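# Fork the loose switch onto the yellow-taped rack rails

## Task

With the fork, carry the unscrewed switch onto the rack's rail pair marked by yellow tape and slide it all the way in. The rack is loose, so it must stay where it began and may tilt no more than a little; tipping it further means failure.

## Robot and tools

ROBOT. One six-joint arm (shoulder pan, shoulder lift, elbow, wrist 1, wrist 2, wrist 3) carries a rigid steel lifting fork. The fork has no motor or sensor, so no call has a gripper number. A load stays on only through gravity and friction. The arm's root sits at (0, 0, +0.094) m in the scene frame, tilted very slightly. Joint targets move at most 2.09 rad/s (shoulder pan, shoulder lift), 2.62 (elbow) and 3.14 (wrists).

FRAME. All poses, velocities and offsets use the scene frame: origin on the table top under the arm's base, +z up, +y to the left when facing along +x. Rotation offsets act about the Hand target's position.

TOOL GEOMETRY. The tool point (end_effector_position) lies between the two tines, halfway along them, on the plane of the faces that carry the load. Each blade is 240 mm long, 30 mm wide and 8 mm thick, with 110 mm between them. The blades point along the tool's -y axis: their noses are 120 mm from the tool point toward -y, and the upright back legs 120 mm toward +y. The load faces look along the tool's -z, so the blades are level when tool +z points straight down. Blades that dip toward their noses let the load slide off. A block sticks out about 10 cm toward the fork's -y from the last joint's axis and turns with the fork. A heavy load makes the tool point sag below its target and tilts the tool. Compare the reported pose with what you sent and correct it.

execute_actions(actions, cameras). actions is a list of actions for the single arm. Each action is a table of up to 15 rows, one per 1/30 s step, and lasts 0.5 s. A short table repeats its last row. Each row is 6 numbers in [-1, 1]: dx, dy, dz, rx, ry, rz. They are an offset of the tool point from the Hand target at the start of that action, not from the previous row. dx, dy, dz run along the scene axes, and 1.0 means 0.6 m. rx, ry, rz form one rotation vector, and 1.0 means 180 degrees. A translation longer than 1.0 may be shortened along its line. Every new action starts from the current Hand target, so sending the same offset again moves the tool further. cameras lists camera names, ["all"] for all or [] for none. If it is left out, images come only when actions is empty. An empty list also reports the scene number.

move(target, speed, blend, blocking, cameras). target is one 6-number row, or a list of up to 15 rows. Its units and axes match execute_actions. Each row is an offset from the same starting Hand target, not a chain. The path is a straight line and takes at least 0.5 s. Paths longer than 10 s stop short. speed is in m/s, from 0.002 to 3.2, default 0.25; rotation is capped at twice that in rad/s. You may give one speed per target. blend, in metres, rounds the corners of a list; 0 stops at each corner. blocking=false returns after about 0.5 s while the motion continues. The path does not avoid obstacles. The tool point trails the path and can overshoot speed, especially with the arm stretched out. The result adds a move: line. done means at rest within 3 mm and 2 degrees of the target. Other endings are off_target, moving, held and fault. limits=paced means the pose was clipped; limits=held means steps were withheld. Neither done nor off_target tells you about contact. Keep paths away from the arm's own base, since passing close can flip the shoulder posture.

wait(seconds 0 to 10, cameras) lets time pass while the last command holds. stop(cameras) brakes a running move, which needs some distance. zoom_image(camera, region) enlarges part of the latest image from cam_head_left, cam_head_right or cam_wrist. The region is [x0, y0, x1, y1] in pixels, at most 504 by 504. read_manual(section) only returns licence texts. finished_scene(scene) ends scene 1 or 2 for good; the goal must still hold once the robot lets go.

CONTROL NOTES. Each step, the commanded orientation is clipped to within 32 degrees of the measured one. The Hand target line shows your last command after this clip, and later offsets start from it. The tool point often rests short of the target. Waiting does not fix that; send the missing distance as a new offset. After a contact, the arm keeps pressing until you command it back past the tool point. Commands lag about 0.15 s. With the wrist near the first joint's axis, a small move can swing the whole arm.

RESULTS. The state gives end_effector_position (m) and end_effector_quat_wxyz, plus velocities in m/s and rad/s. These may be off by a few centimetres. Joint velocities reading within noise mean the arm is still. Joint torques are total drive outputs including gravity and are noisy. Positive means toward a larger joint position.

FAULTS AND HAZARDS. The arm stops for 10 s if contact torque reaches a load limit: 293, 293, 133, 49.8, 49.8, 49.8 N m from shoulder pan to wrist 3. It also stops if any outside force reaches about 150 N (plus or minus 25). A held load counts toward these limits. The arm is stiff, so aiming even slightly beyond a firm contact can fault it; approach slowly. Motors heat up when holding a load, stretching out or pushing. A MOTOR HOT line appears at 70 °C, and at 85 °C the brakes lock for 30 to 60 s or more. Avoid drops, slams, releasing moving parts, hard hits on fixed or heavy things, and anything leaving the table. Do not shove or tip the loose rack. Something may briefly nudge loose objects.

CAMERAS. cam_head_left and cam_head_right are fixed on a shared bar; cam_wrist rides on the wrist. Each image is 672x504. The calibration lines give K, distortion D and T_world_to_cam for each camera. Fixed cameras may be off by up to about 2.3 degrees and 9 mm. The wrist image can lag behind the arm while it moves.

Each tool is called by a JSON object that holds its "api" and its "payload".

## Session

{"api": "execute_actions", "payload": {"actions": []}}

Scene clock: 0.00 s.
end_effector_position=(+0.6600, +0.2529, +0.3169) end_effector_quat_wxyz=(+0.049, +0.971, +0.235, +0.002)
Joint positions: [3.144 -1.402 1.911 -2.097 -1.658 1.049]
Joint velocities: within noise
Joint torques (N m): no reading
Hand target: +0.6600, +0.2529, +0.3169; +0.049, +0.971, +0.235, +0.002

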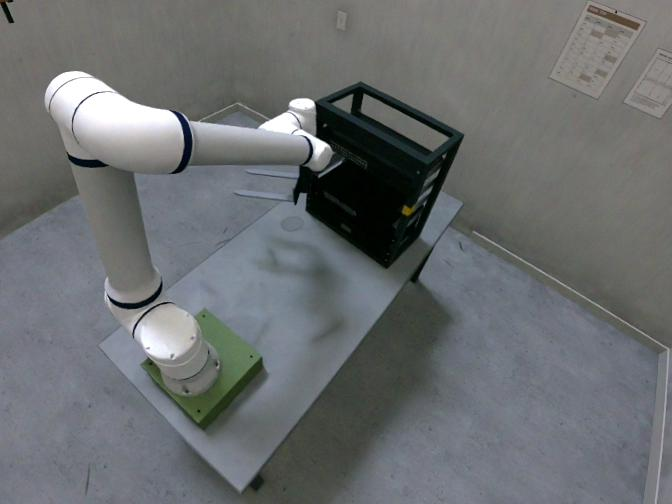

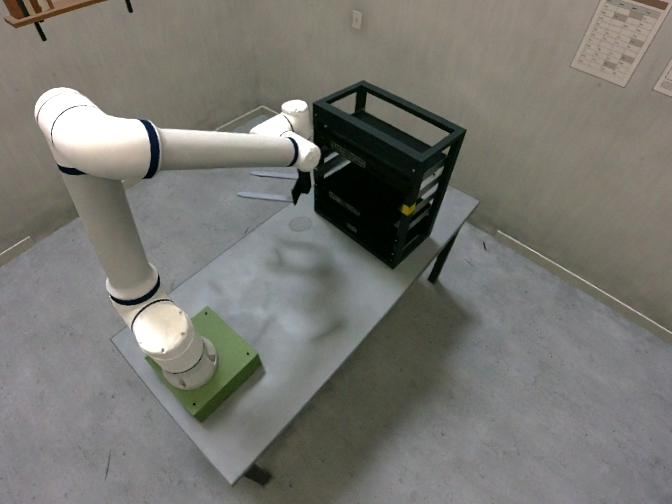

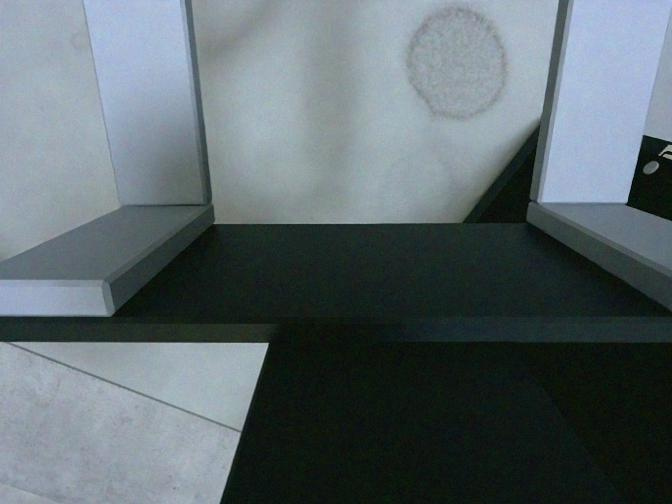

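{"api": "zoom_image", "payload": {"camera": "cam_head_left", "region": [220, 70, 480, 280]}}

{"api": "zoom_image", "payload": {"camera": "cam_head_right", "region": [220, 70, 480, 280]}}

Scaled by 1.938.

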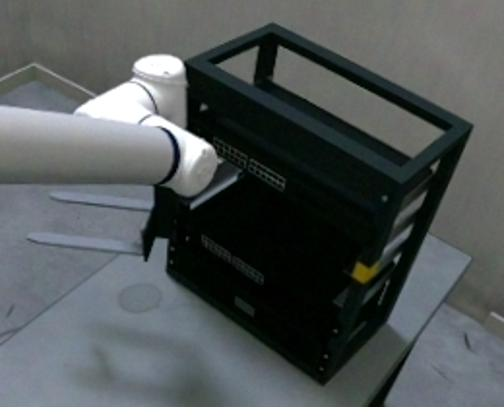

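Scaled by 1.938.

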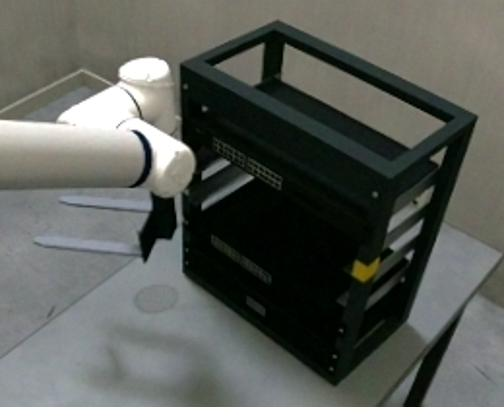

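{"api": "move", "payload": {"target": [-0.1, -0.4215, 0.2218, 0.0275, -0.0253, -0.6506], "speed": 0.5, "cameras": ["all"]}}

Scene clock: 78.53 s.
end_effector_position=(+0.6000, +0.0000, +0.4499) end_effector_quat_wxyz=(+0.000, +0.708, -0.707, +0.000)
Joint positions: [2.781 -1.999 2.184 -1.741 -1.569 2.733]
Joint torques (N m): [10.36 -32.04 -100.81 -4.96 -1.87 3.52]
Hand target: +0.6000, +0.0000, +0.4499; +0.000, +0.707, -0.707, +0.000
Off the commanded pose: 0.000 m, 0 deg.
move: done
camera_calibration:
cam_wrist: T_world_to_cam=[[-0.0119016, -0.999559, -0.0272138, 0.028934], [-0.938139, 0.00174314, 0.346255, 0.2784], [-0.346055, 0.0296513, -0.937746, 0.723948], [0, 0, 0, 1]] pos_world=[0.512048, 0.00696997, 0.583269]

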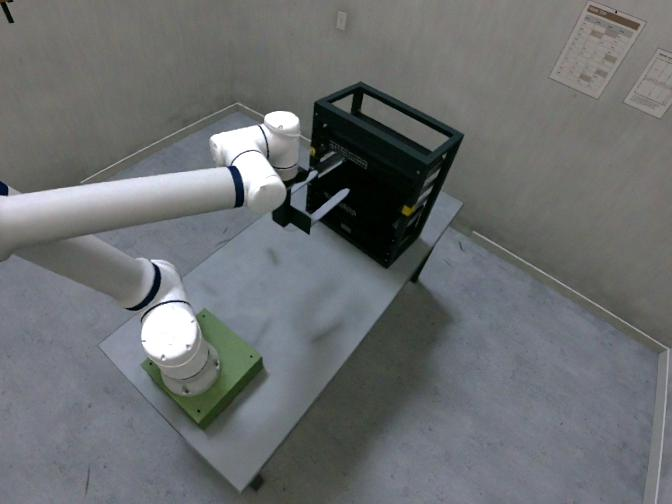

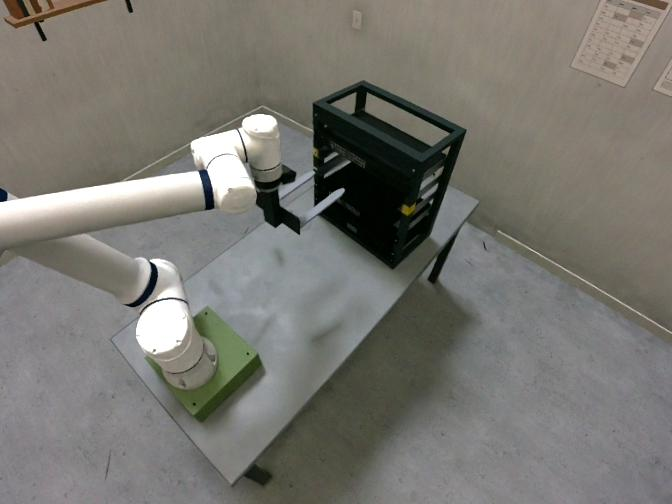

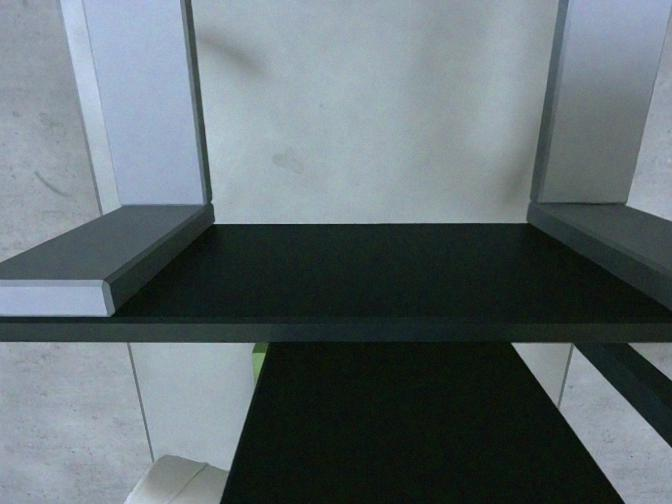

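{"api": "move", "payload": {"target": [0.0333, 0, 0.25, 0, -0.5, 0], "speed": 0.5, "cameras": ["all"]}}

Scene clock: 83.50 s.
end_effector_position=(+0.6199, +0.0000, +0.6000) end_effector_quat_wxyz=(+0.500, -0.500, +0.500, -0.500)
Joint positions: [2.609 -1.333 2.674 -4.467 -0.992 3.139]
Joint torques (N m): [8.36 -29.17 -39.77 -8.58 -2.56 3.14]
Hand target: +0.6200, +0.0000, +0.5999; +0.500, -0.500, +0.500, -0.500
Off the commanded pose: 0.000 m, 0 deg.
move: done
camera_calibration:
cam_wrist: T_world_to_cam=[[0.0272989, -0.999552, -0.0122575, -0.0000417966], [-0.346468, 0.00204093, -0.93806, 0.648919], [0.937664, 0.0298549, -0.346257, -0.279205], [0, 0, 0, 1]] pos_world=[0.486632, 0.00696946, 0.512047]

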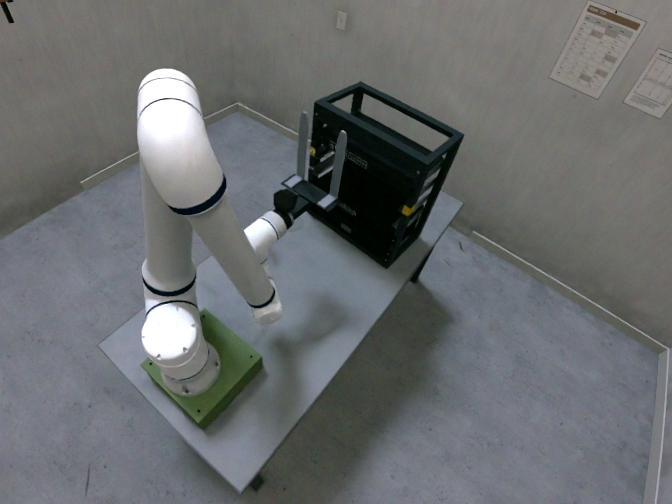

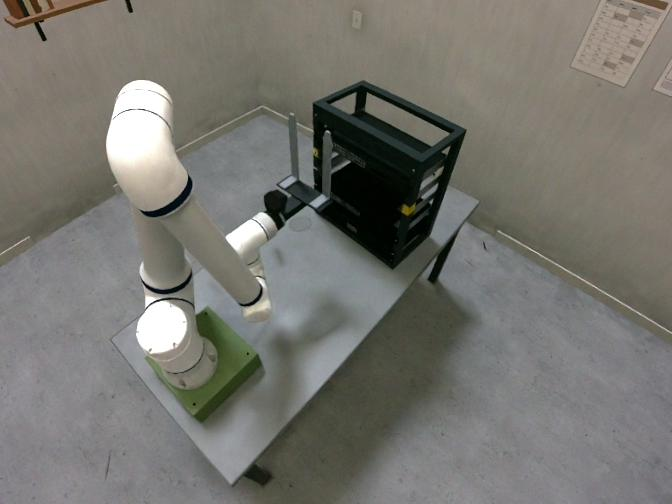

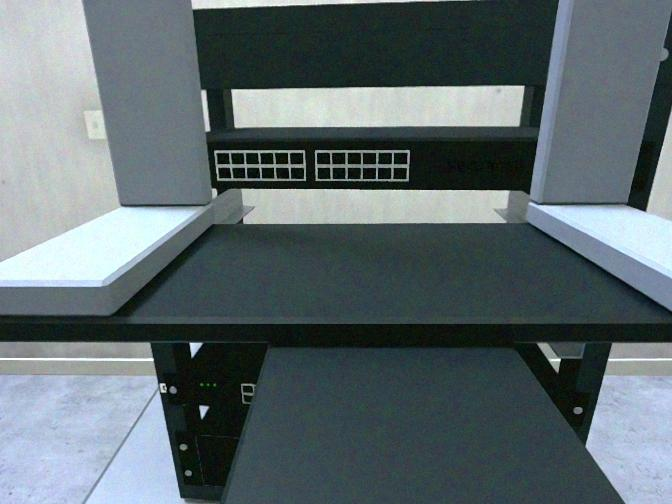

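{"api": "move", "payload": {"target": [0, 0.2667, -0.05, 0, 0, 0], "speed": 0.5, "cameras": ["cam_wrist"]}}

{"api": "zoom_image", "payload": {"camera": "cam_wrist", "region": [180, 0, 560, 250]}}

{"api": "move", "payload": {"target": [0, 0, -0.2667, 0, 0, 0], "speed": 0.5, "cameras": ["cam_wrist"]}}

{"api": "zoom_image", "payload": {"camera": "cam_wrist", "region": [180, 0, 560, 250]}}

Scene clock: 96.80 s.
end_effector_position=(+0.6199, +0.1600, +0.5700) end_effector_quat_wxyz=(+0.500, -0.500, +0.500, -0.500)
Joint positions: [3.126 -1.209 2.606 -4.526 -1.508 3.147]
Joint torques (N m): [10.31 -39.87 -36.79 -9.67 -2.43 3.35]
Hand target: +0.6200, +0.1600, +0.5699; +0.500, -0.500, +0.500, -0.500
Off the commanded pose: 0.000 m, 0 deg.
move: done
camera_calibration:
cam_wrist: T_world_to_cam=[[0.0273001, -0.999552, -0.0122522, 0.159516], [-0.346348, 0.0020394, -0.938104, 0.620413], [0.937709, 0.0298539, -0.346137, -0.294449], [0, 0, 0, 1]] pos_world=[0.486632, 0.166969, 0.482047]
Images, in order (width x height): cam_wrist 672x504.

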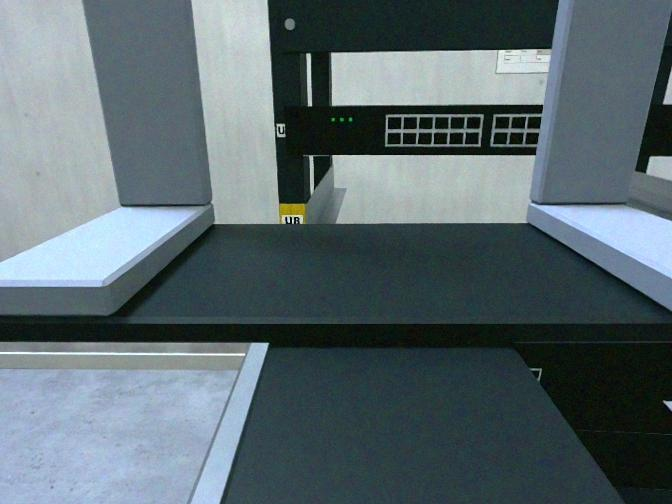

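Scaled by 1.326.

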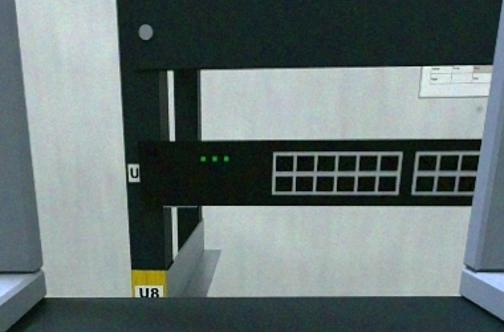

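Scene clock: 98.03 s.
end_effector_position=(+0.6199, +0.1600, +0.4100) end_effector_quat_wxyz=(+0.500, -0.500, +0.500, -0.500)
Joint positions: [3.129 -0.717 2.551 -4.963 -1.512 3.147]
Joint torques (N m): [-22.53 -56.59 -2.16 -9.82 1.88 1.74]
Hand target: +0.6200, +0.1600, +0.4099; +0.500, -0.500, +0.500, -0.500
Off the commanded pose: 0.000 m, 0 deg.
move: done
camera_calibration:
cam_wrist: T_world_to_cam=[[0.0271731, -0.999555, -0.012315, 0.157639], [-0.346381, 0.00214135, -0.938092, 0.470405], [0.9377, 0.0297565, -0.346169, -0.349766], [0, 0, 0, 1]] pos_world=[0.486631, 0.16697, 0.322147]
Images, in order (width x height): cam_wrist 672x504.

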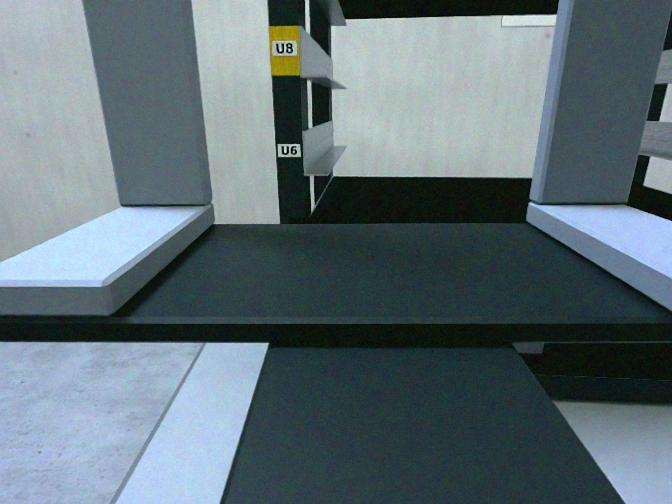

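Scaled by 1.326.

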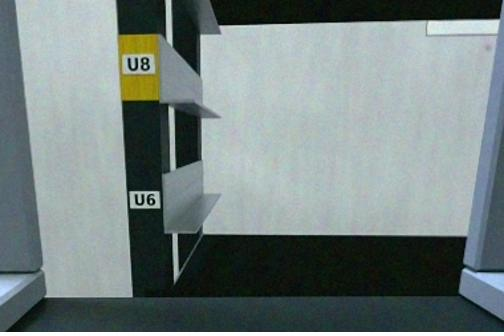

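{"api": "move", "payload": {"target": [0, -0.5333, 0.2667, 0, 0, 0], "speed": 0.5, "cameras": ["cam_wrist"]}}

{"api": "zoom_image", "payload": {"camera": "cam_wrist", "region": [180, 0, 560, 250]}}

{"api": "move", "payload": {"target": [0, 0, -0.2667, 0, 0, 0], "speed": 0.5, "cameras": ["cam_wrist"]}}

{"api": "zoom_image", "payload": {"camera": "cam_wrist", "region": [180, 0, 560, 250]}}

Scene clock: 150.50 s.
end_effector_position=(+0.6199, -0.1599, +0.5699) end_effector_quat_wxyz=(+0.500, -0.500, +0.500, -0.500)
Joint positions: [2.223 -1.201 2.604 -4.522 -0.605 3.129]
Joint torques (N m): [-23.25 -65.57 -32.47 -1.39 1.75 -2.32]
Hand target: +0.6200, -0.1599, +0.5699; +0.500, -0.500, +0.500, -0.500
Off the commanded pose: 0.000 m, 0 deg.
move: done
camera_calibration:
cam_wrist: T_world_to_cam=[[0.027081, -0.999558, -0.0122759, -0.160125], [-0.346172, 0.00214305, -0.938168, 0.620933], [0.93778, 0.0296561, -0.345961, -0.285082], [0, 0, 0, 1]] pos_world=[0.486631, -0.15293, 0.481947]
Images, in order (width x height): cam_wrist 672x504.

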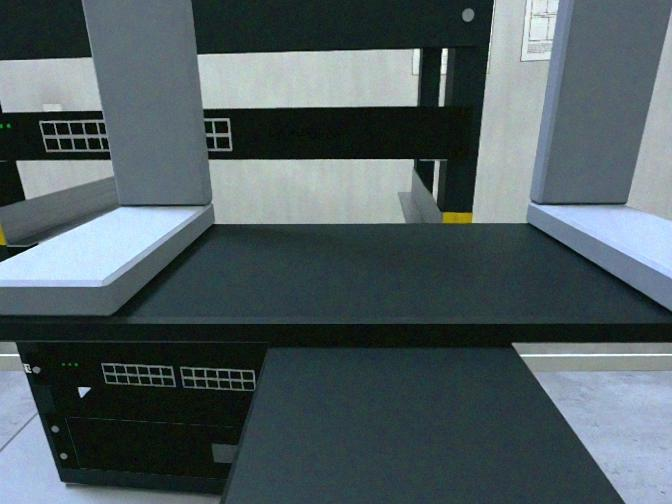

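Scaled by 1.326.

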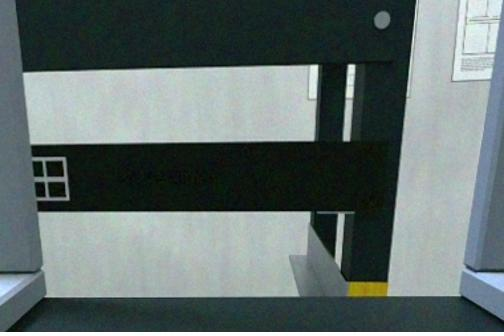

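Scene clock: 151.80 s.
end_effector_position=(+0.6200, -0.1599, +0.4100) end_effector_quat_wxyz=(+0.500, -0.500, +0.500, -0.500)
Joint positions: [2.219 -0.711 2.549 -4.957 -0.602 3.129]
Joint torques (N m): [10.13 -53.29 2.22 -6.3 -2.19 3.45]
Hand target: +0.6200, -0.1599, +0.4099; +0.500, -0.500, +0.500, -0.500
Off the commanded pose: 0.000 m, 0 deg.
move: done
camera_calibration:
cam_wrist: T_world_to_cam=[[0.0272053, -0.999555, -0.0122225, -0.162165], [-0.346468, 0.00204054, -0.93806, 0.471014], [0.937667, 0.0297549, -0.346258, -0.340236], [0, 0, 0, 1]] pos_world=[0.486631, -0.15293, 0.322047]
Images, in order (width x height): cam_wrist 672x504.

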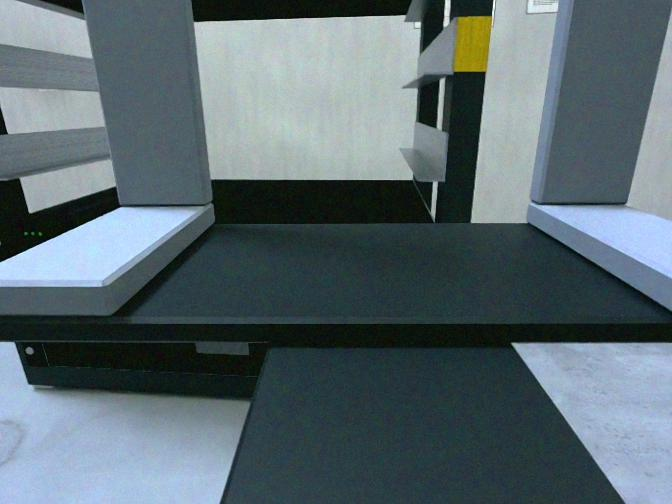

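Scaled by 1.326.

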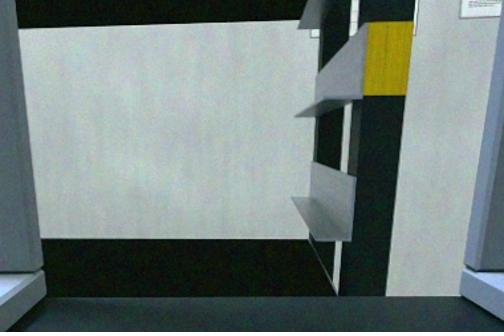

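{"api": "move", "payload": {"target": [0.1333, 0.2467, 0.025, 0, 0.5, 0], "speed": 0.5, "cameras": ["all"]}}

{"api": "zoom_image", "payload": {"camera": "cam_head_left", "region": [280, 130, 448, 270]}}

{"api": "zoom_image", "payload": {"camera": "cam_head_right", "region": [280, 130, 448, 270]}}

{"api": "zoom_image", "payload": {"camera": "cam_head_left", "region": [300, 70, 480, 190]}}

{"api": "zoom_image", "payload": {"camera": "cam_head_right", "region": [300, 70, 480, 190]}}

Scene clock: 173.13 s.
end_effector_position=(+0.6999, -0.0119, +0.4249) end_effector_quat_wxyz=(+0.000, +0.707, -0.707, +0.000)
Joint positions: [2.835 -1.787 2.094 -1.864 -1.568 2.788]
Joint torques (N m): [10.23 -24.39 -98.53 -4.8 -2.08 3.16]
Hand target: +0.6999, -0.0119, +0.4249; +0.000, +0.707, -0.707, +0.000
Off the commanded pose: 0.000 m, 0 deg.
move: done
camera_calibration:
cam_wrist: T_world_to_cam=[[-0.0122091, -0.999555, -0.0272111, 0.0177315], [-0.938246, 0.00204198, 0.345963, 0.381061], [-0.345753, 0.0297546, -0.937854, 0.73521], [0, 0, 0, 1]] pos_world=[0.611946, -0.00493038, 0.558169]

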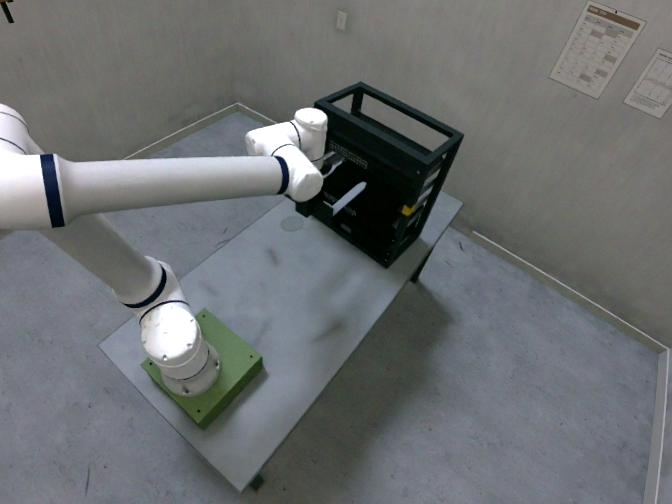

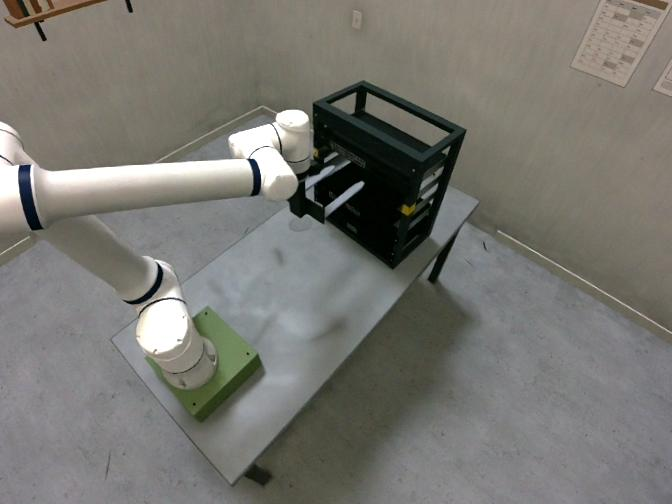

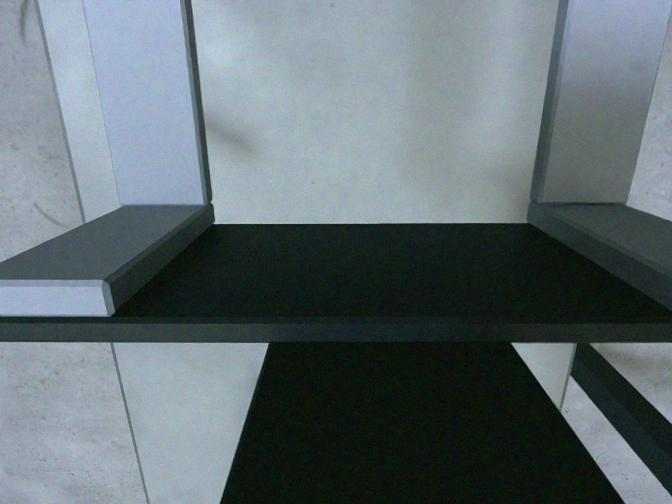

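Scaled by 3.000.

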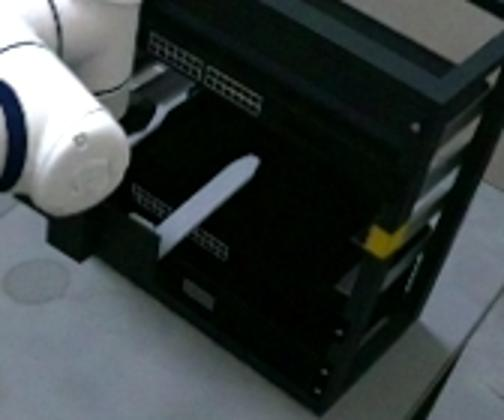

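Scaled by 3.000.

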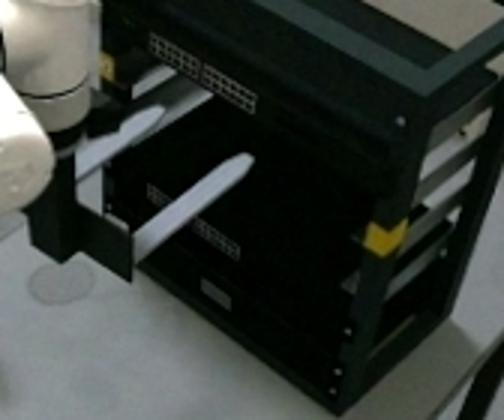

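Scaled by 2.800.

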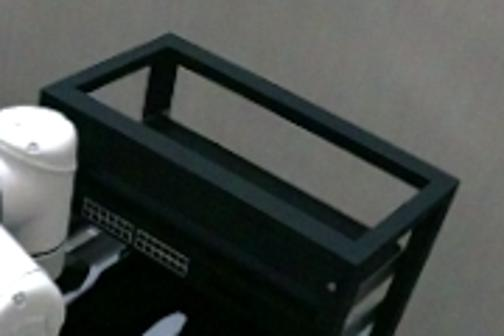

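Scaled by 2.800.

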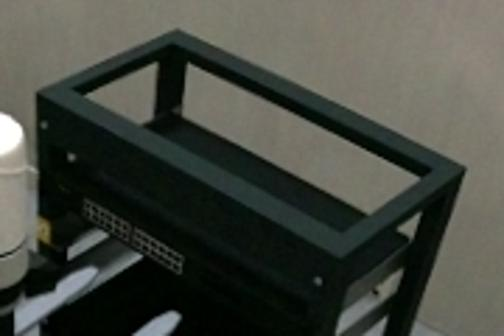

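{"api": "move", "payload": {"target": [[0, 0, 0.5417, 0, 0, 0], [0.4333, 0, 0.5417, 0, 0, 0]], "speed": 0.5, "blend": [0.08, 0], "cameras": ["all"]}}

{"api": "zoom_image", "payload": {"camera": "cam_wrist", "region": [0, 0, 336, 252]}}

{"api": "zoom_image", "payload": {"camera": "cam_wrist", "region": [336, 0, 672, 252]}}

Scene clock: 227.03 s.
end_effector_position=(+0.9598, -0.0119, +0.7499) end_effector_quat_wxyz=(+0.000, +0.707, -0.707, +0.000)
Joint positions: [2.948 -1.35 1.085 -1.292 -1.567 2.901]
Joint torques (N m): [10.11 -73.02 -99.39 -5.22 -1.91 3.52]
Hand target: +0.9599, -0.0119, +0.7499; +0.000, +0.707, -0.707, +0.000
Off the commanded pose: 0.000 m, 0 deg.
move: done
camera_calibration:
cam_wrist: T_world_to_cam=[[-0.0122163, -0.999555, -0.0272076, 0.0297542], [-0.938137, 0.00204052, 0.34626, 0.512081], [-0.34605, 0.0297545, -0.937744, 1.13013], [0, 0, 0, 1]] pos_world=[0.871847, -0.00493038, 0.883269]

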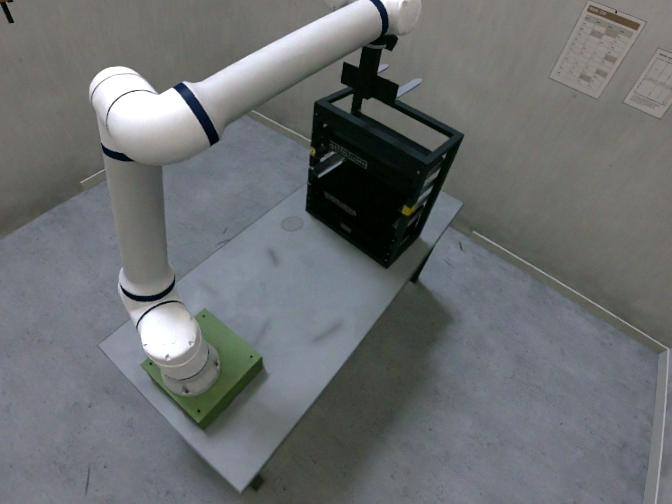

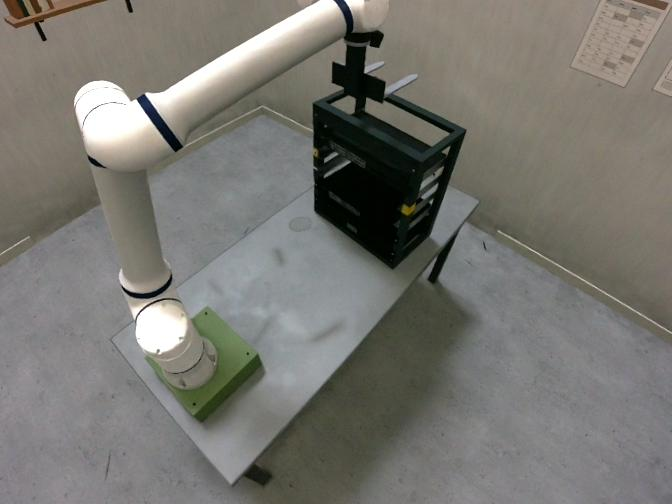

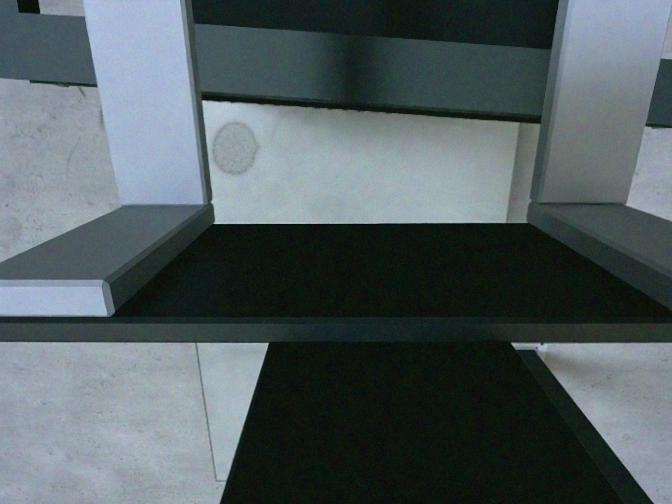

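Scaled by 1.500.

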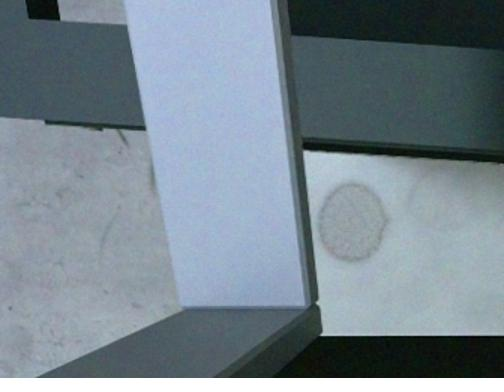

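Scaled by 1.500.

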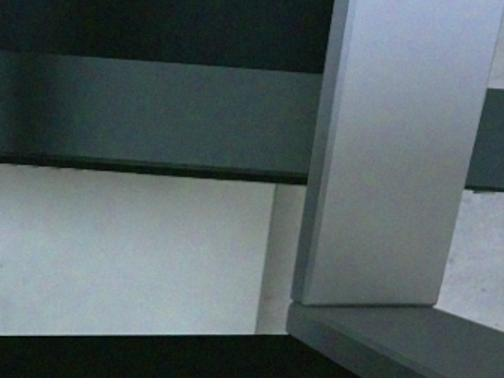

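{"api": "move", "payload": {"target": [0, 0, 0, 0, 0, -0.0253], "speed": 0.5, "cameras": ["cam_wrist"]}}

{"api": "zoom_image", "payload": {"camera": "cam_wrist", "region": [0, 30, 252, 150]}}

{"api": "zoom_image", "payload": {"camera": "cam_wrist", "region": [420, 30, 672, 150]}}

Scene clock: 294.17 s.
end_effector_position=(+0.9599, -0.0119, +0.7500) end_effector_quat_wxyz=(+0.000, +0.679, -0.734, +0.000)
Joint positions: [2.962 -1.349 1.084 -1.291 -1.566 2.994]
Joint torques (N m): [10.35 -72.21 -98.96 -5.32 -0.84 3.52]
Hand target: +0.9599, -0.0119, +0.7499; +0.000, +0.679, -0.734, +0.000
Off the commanded pose: 0.000 m, 0 deg.
move: done
camera_calibration:
cam_wrist: T_world_to_cam=[[-0.0912766, -0.995452, -0.0272625, 0.105728], [-0.935029, 0.0762528, 0.346274, 0.510122], [-0.34262, 0.0570979, -0.937737, 1.12721], [0, 0, 0, 1]] pos_world=[0.872835, 0.00198704, 0.883269]
Images, in order (width x height): cam_wrist 672x504.

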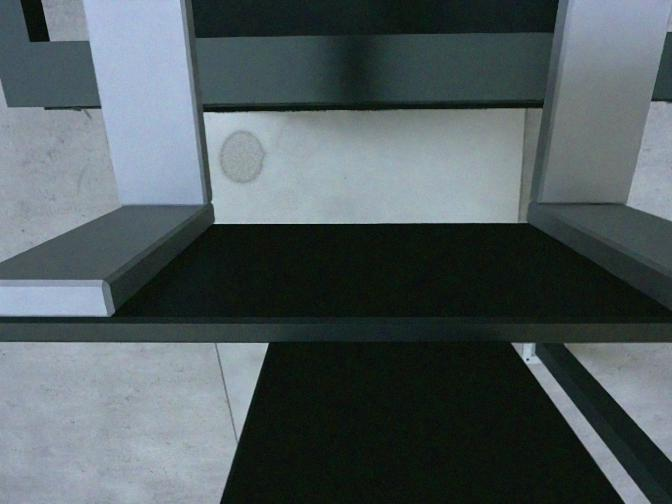

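Scaled by 2.000.

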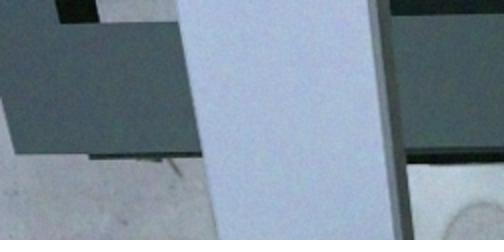

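Scaled by 2.000.

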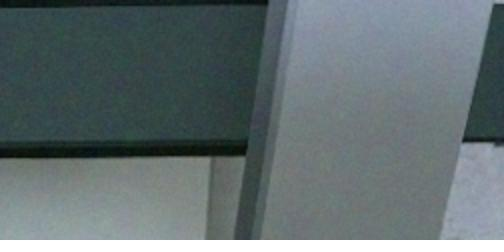

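{"api": "move", "payload": {"target": [[-0.4308, 0.0148, 0, 0, 0, 0], [-0.4308, 0.0148, -0.5582, 0, 0, 0]], "speed": 0.5, "blend": [0.06, 0], "cameras": ["cam_head_left", "cam_head_right"]}}

{"api": "zoom_image", "payload": {"camera": "cam_head_left", "region": [300, 120, 440, 225]}}

{"api": "zoom_image", "payload": {"camera": "cam_head_right", "region": [300, 120, 440, 225]}}

Scene clock: 310.67 s.
end_effector_position=(+0.7014, -0.0031, +0.4152) end_effector_quat_wxyz=(+0.000, +0.679, -0.734, +0.000)
Joint positions: [2.874 -1.779 2.105 -1.883 -1.568 2.906]
Joint torques (N m): [10.39 -25.37 -73.19 -10.38 2.2 3.24]
Hand target: +0.7014, -0.0030, +0.4150; +0.000, +0.679, -0.734, +0.000
Off the commanded pose: 0.000 m, 0 deg.
move: done
Images, in order (width x height): cam_head_left 672x504, cam_head_right 672x504.

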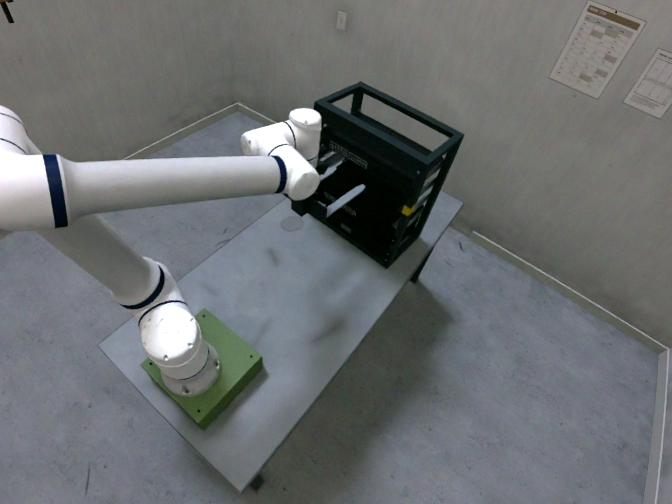

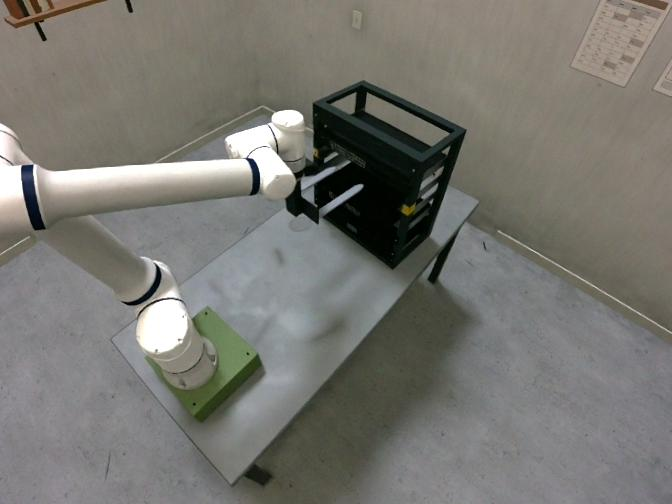

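Scaled by 3.600.

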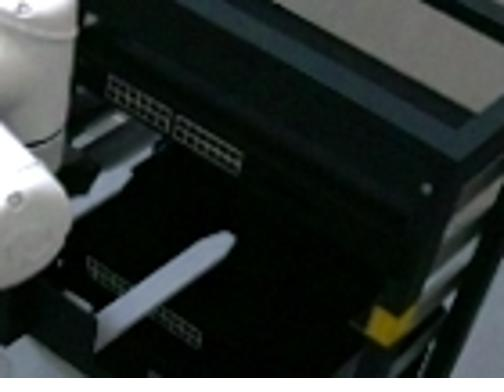

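Scaled by 3.600.

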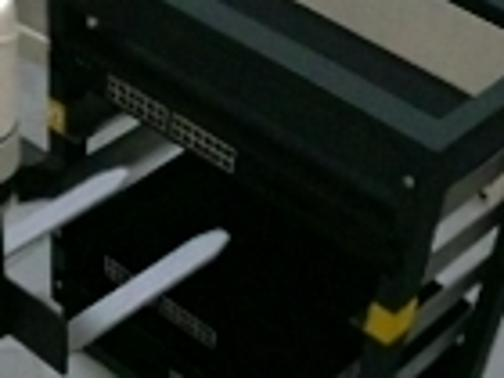

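{"api": "move", "payload": {"target": [0.3323, -0.0264, 0, 0, 0, 0], "speed": 0.25, "cameras": ["cam_head_left", "cam_head_right", "cam_wrist"]}}

{"api": "zoom_image", "payload": {"camera": "cam_head_left", "region": [300, 90, 440, 225]}}

{"api": "zoom_image", "payload": {"camera": "cam_head_right", "region": [300, 90, 440, 225]}}

Scene clock: 334.10 s.
end_effector_position=(+0.9006, -0.0189, +0.4150) end_effector_quat_wxyz=(+0.000, +0.679, -0.734, +0.000)
Joint positions: [2.937 -1.434 1.78 -1.903 -1.567 2.969]
Joint torques (N m): [10.57 -63.71 -97.52 -5.32 -2.24 3.46]
Hand target: +0.9008, -0.0189, +0.4150; +0.000, +0.679, -0.734, +0.000
Off the commanded pose: 0.000 m, 0 deg.
move: done
camera_calibration:
cam_wrist: T_world_to_cam=[[-0.0915571, -0.995429, -0.027162, 0.084489], [-0.935003, 0.0765505, 0.346278, 0.571145], [-0.342616, 0.0571008, -0.937739, 0.793237], [0, 0, 0, 1]] pos_world=[0.813534, -0.0049131, 0.548369]

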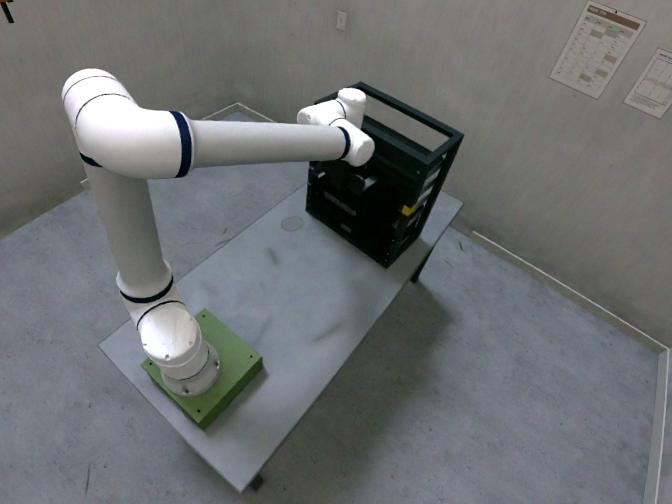

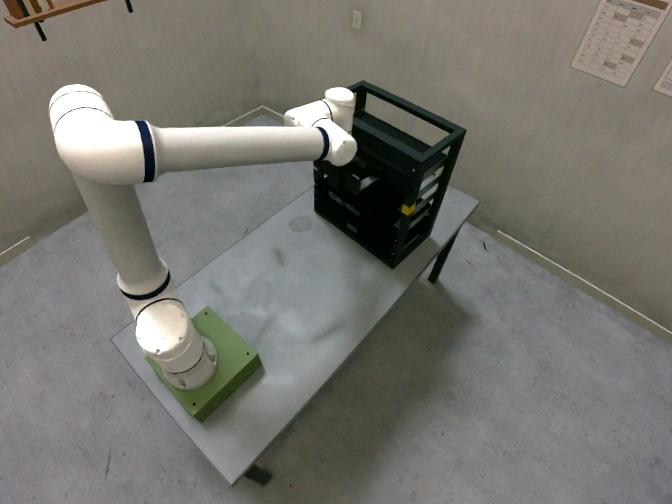

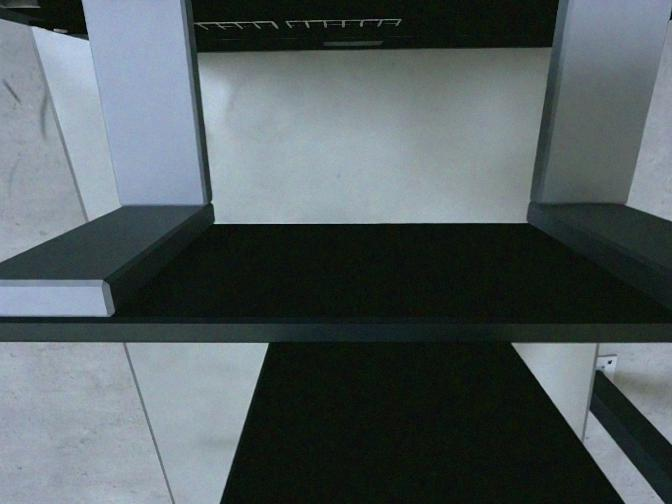

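Scaled by 3.600.

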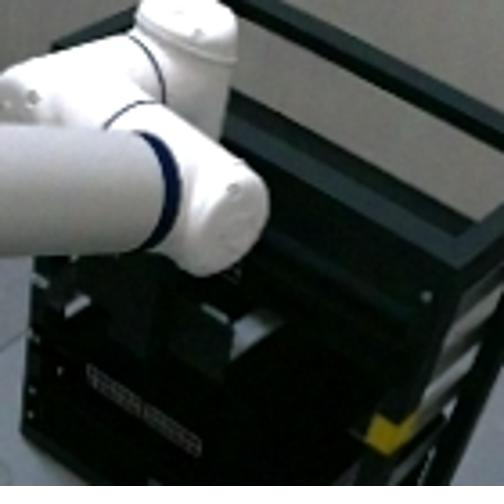

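Scaled by 3.600.

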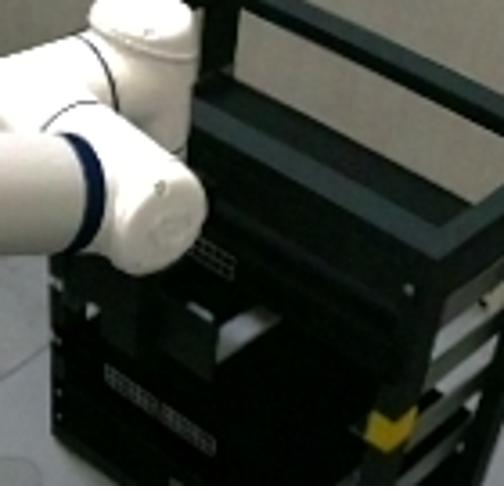

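{"api": "move", "payload": {"target": [0, 0, 0.0233, 0, 0, 0], "speed": 0.05}}

{"api": "move", "payload": {"target": [0, 0, 0.0083, 0, 0, 0], "speed": 0.02}}

{"api": "move", "payload": {"target": [0, 0, 0.0083, 0, 0, 0], "speed": 0.02}}

Scene clock: 341.60 s.
end_effector_position=(+0.9008, -0.0188, +0.4288) end_effector_quat_wxyz=(+0.000, +0.679, -0.734, +0.000)
Joint positions: [2.937 -1.441 1.762 -1.878 -1.567 2.969]
Joint torques (N m): [-6.46 -89.95 -97.83 -5.25 -1.82 -0.48]
Hand target: +0.9008, -0.0189, +0.4290; +0.000, +0.679, -0.734, +0.000
Off the commanded pose: 0.000 m, 0 deg.
move: done

Scene clock: 342.33 s.
end_effector_position=(+0.9008, -0.0189, +0.4338) end_effector_quat_wxyz=(+0.000, +0.679, -0.734, +0.000)
Joint positions: [2.937 -1.443 1.756 -1.869 -1.567 2.969]
Joint torques (N m): [-15.12 -90.73 -98.54 -5.09 -1.72 -1.75]
Hand target: +0.9008, -0.0189, +0.4340; +0.000, +0.679, -0.734, +0.000
Off the commanded pose: 0.000 m, 0 deg.
move: done

Scene clock: 343.07 s.
end_effector_position=(+0.9008, -0.0189, +0.4387) end_effector_quat_wxyz=(+0.000, +0.679, -0.734, +0.000)
Joint positions: [2.937 -1.446 1.75 -1.861 -1.567 2.969]
Joint torques (N m): [-16.47 -92.19 -101.65 -6.08 -1.99 -1.46]
Hand target: +0.9008, -0.0189, +0.4390; +0.000, +0.679, -0.734, +0.000
Off the commanded pose: 0.000 m, 0 deg.
move: done

{"api": "move", "payload": {"target": [0, 0, 0.005, 0, 0, 0], "speed": 0.02}}

{"api": "move", "payload": {"target": [0, 0, 0.005, 0, 0, 0], "speed": 0.02}}

{"api": "move", "payload": {"target": [0, 0, 0.005, 0, 0, 0], "speed": 0.02, "cameras": ["all"]}}

Scene clock: 346.50 s.
end_effector_position=(+0.9007, -0.0189, +0.4416) end_effector_quat_wxyz=(+0.000, +0.679, -0.734, +0.000)
Joint positions: [2.937 -1.447 1.746 -1.855 -1.567 2.969]
Joint torques (N m): [-19.07 -120.17 -133.47 -15.29 1.03 -1.61]
Hand target: +0.9008, -0.0189, +0.4420; +0.000, +0.679, -0.734, +0.000
Off the commanded pose: 0.000 m, 0 deg.
move: done

Scene clock: 347.20 s.
end_effector_position=(+0.9008, -0.0189, +0.4448) end_effector_quat_wxyz=(+0.000, +0.679, -0.734, +0.000)
Joint positions: [2.937 -1.449 1.742 -1.85 -1.567 2.969]
Joint torques (N m): [-19.24 -125.01 -142.48 -19.16 0.99 -2.08]
Hand target: +0.9008, -0.0189, +0.4450; +0.000, +0.679, -0.734, +0.000
Off the commanded pose: 0.000 m, 0 deg.
move: done

Scene clock: 347.90 s.
end_effector_position=(+0.9008, -0.0189, +0.4478) end_effector_quat_wxyz=(+0.000, +0.679, -0.734, +0.000)
Joint positions: [2.937 -1.45 1.738 -1.845 -1.567 2.969]
Joint torques (N m): [-21.29 -125.52 -142.98 -19.19 0.96 -1.97]
Hand target: +0.9008, -0.0189, +0.4480; +0.000, +0.679, -0.734, +0.000
Off the commanded pose: 0.000 m, 0 deg.
move: done
camera_calibration:
cam_wrist: T_world_to_cam=[[-0.0915571, -0.995429, -0.027162, 0.0853982], [-0.935003, 0.0765505, 0.346278, 0.559975], [-0.342616, 0.0571008, -0.937739, 0.824064], [0, 0, 0, 1]] pos_world=[0.813734, -0.0049131, 0.581169]

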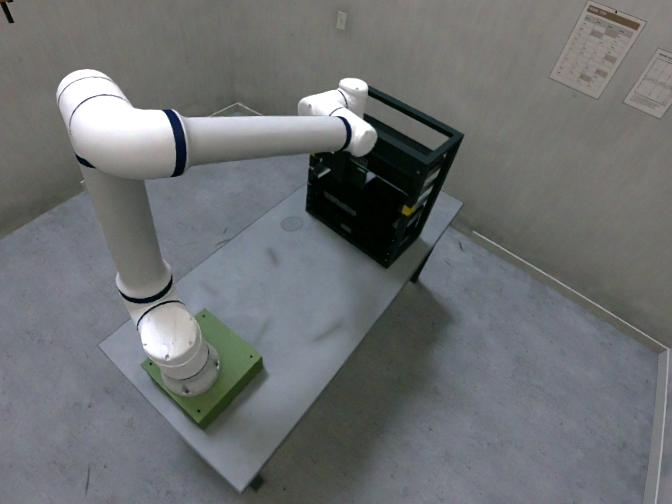

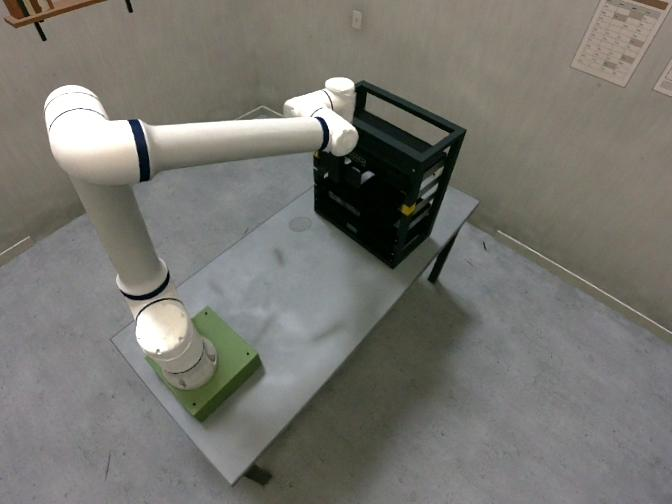

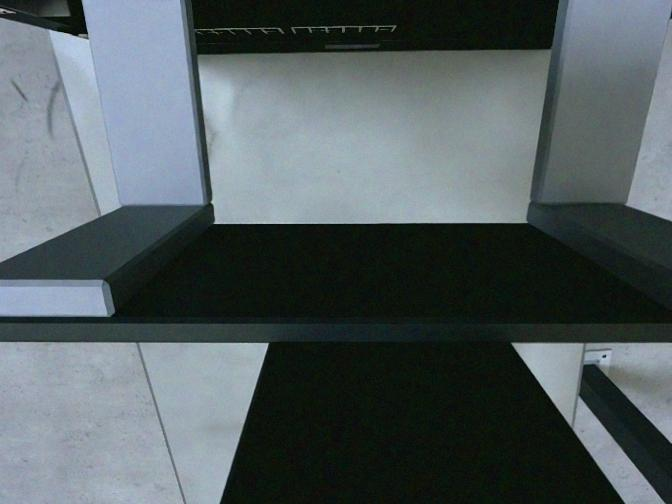

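{"api": "zoom_image", "payload": {"camera": "cam_head_left", "region": [340, 90, 480, 225]}}

{"api": "zoom_image", "payload": {"camera": "cam_head_right", "region": [340, 90, 480, 225]}}

Scaled by 3.600.

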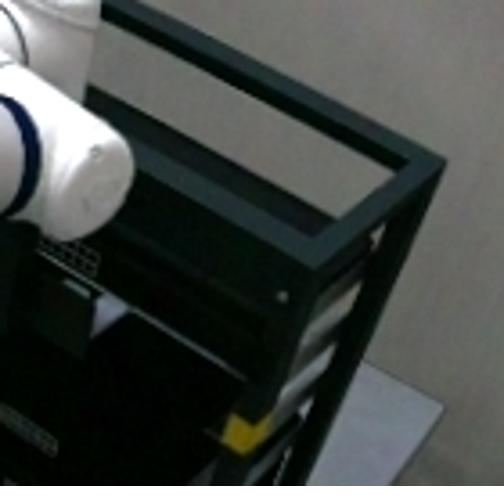

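Scaled by 3.600.

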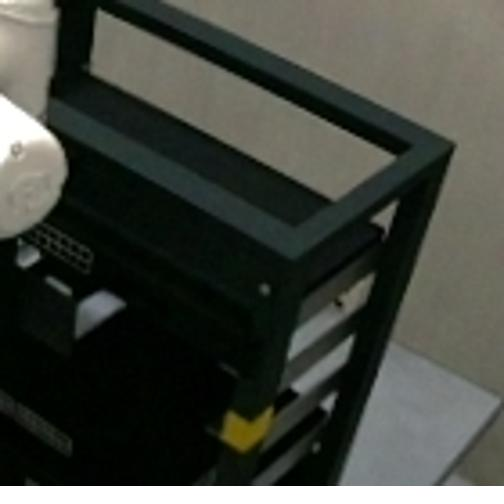

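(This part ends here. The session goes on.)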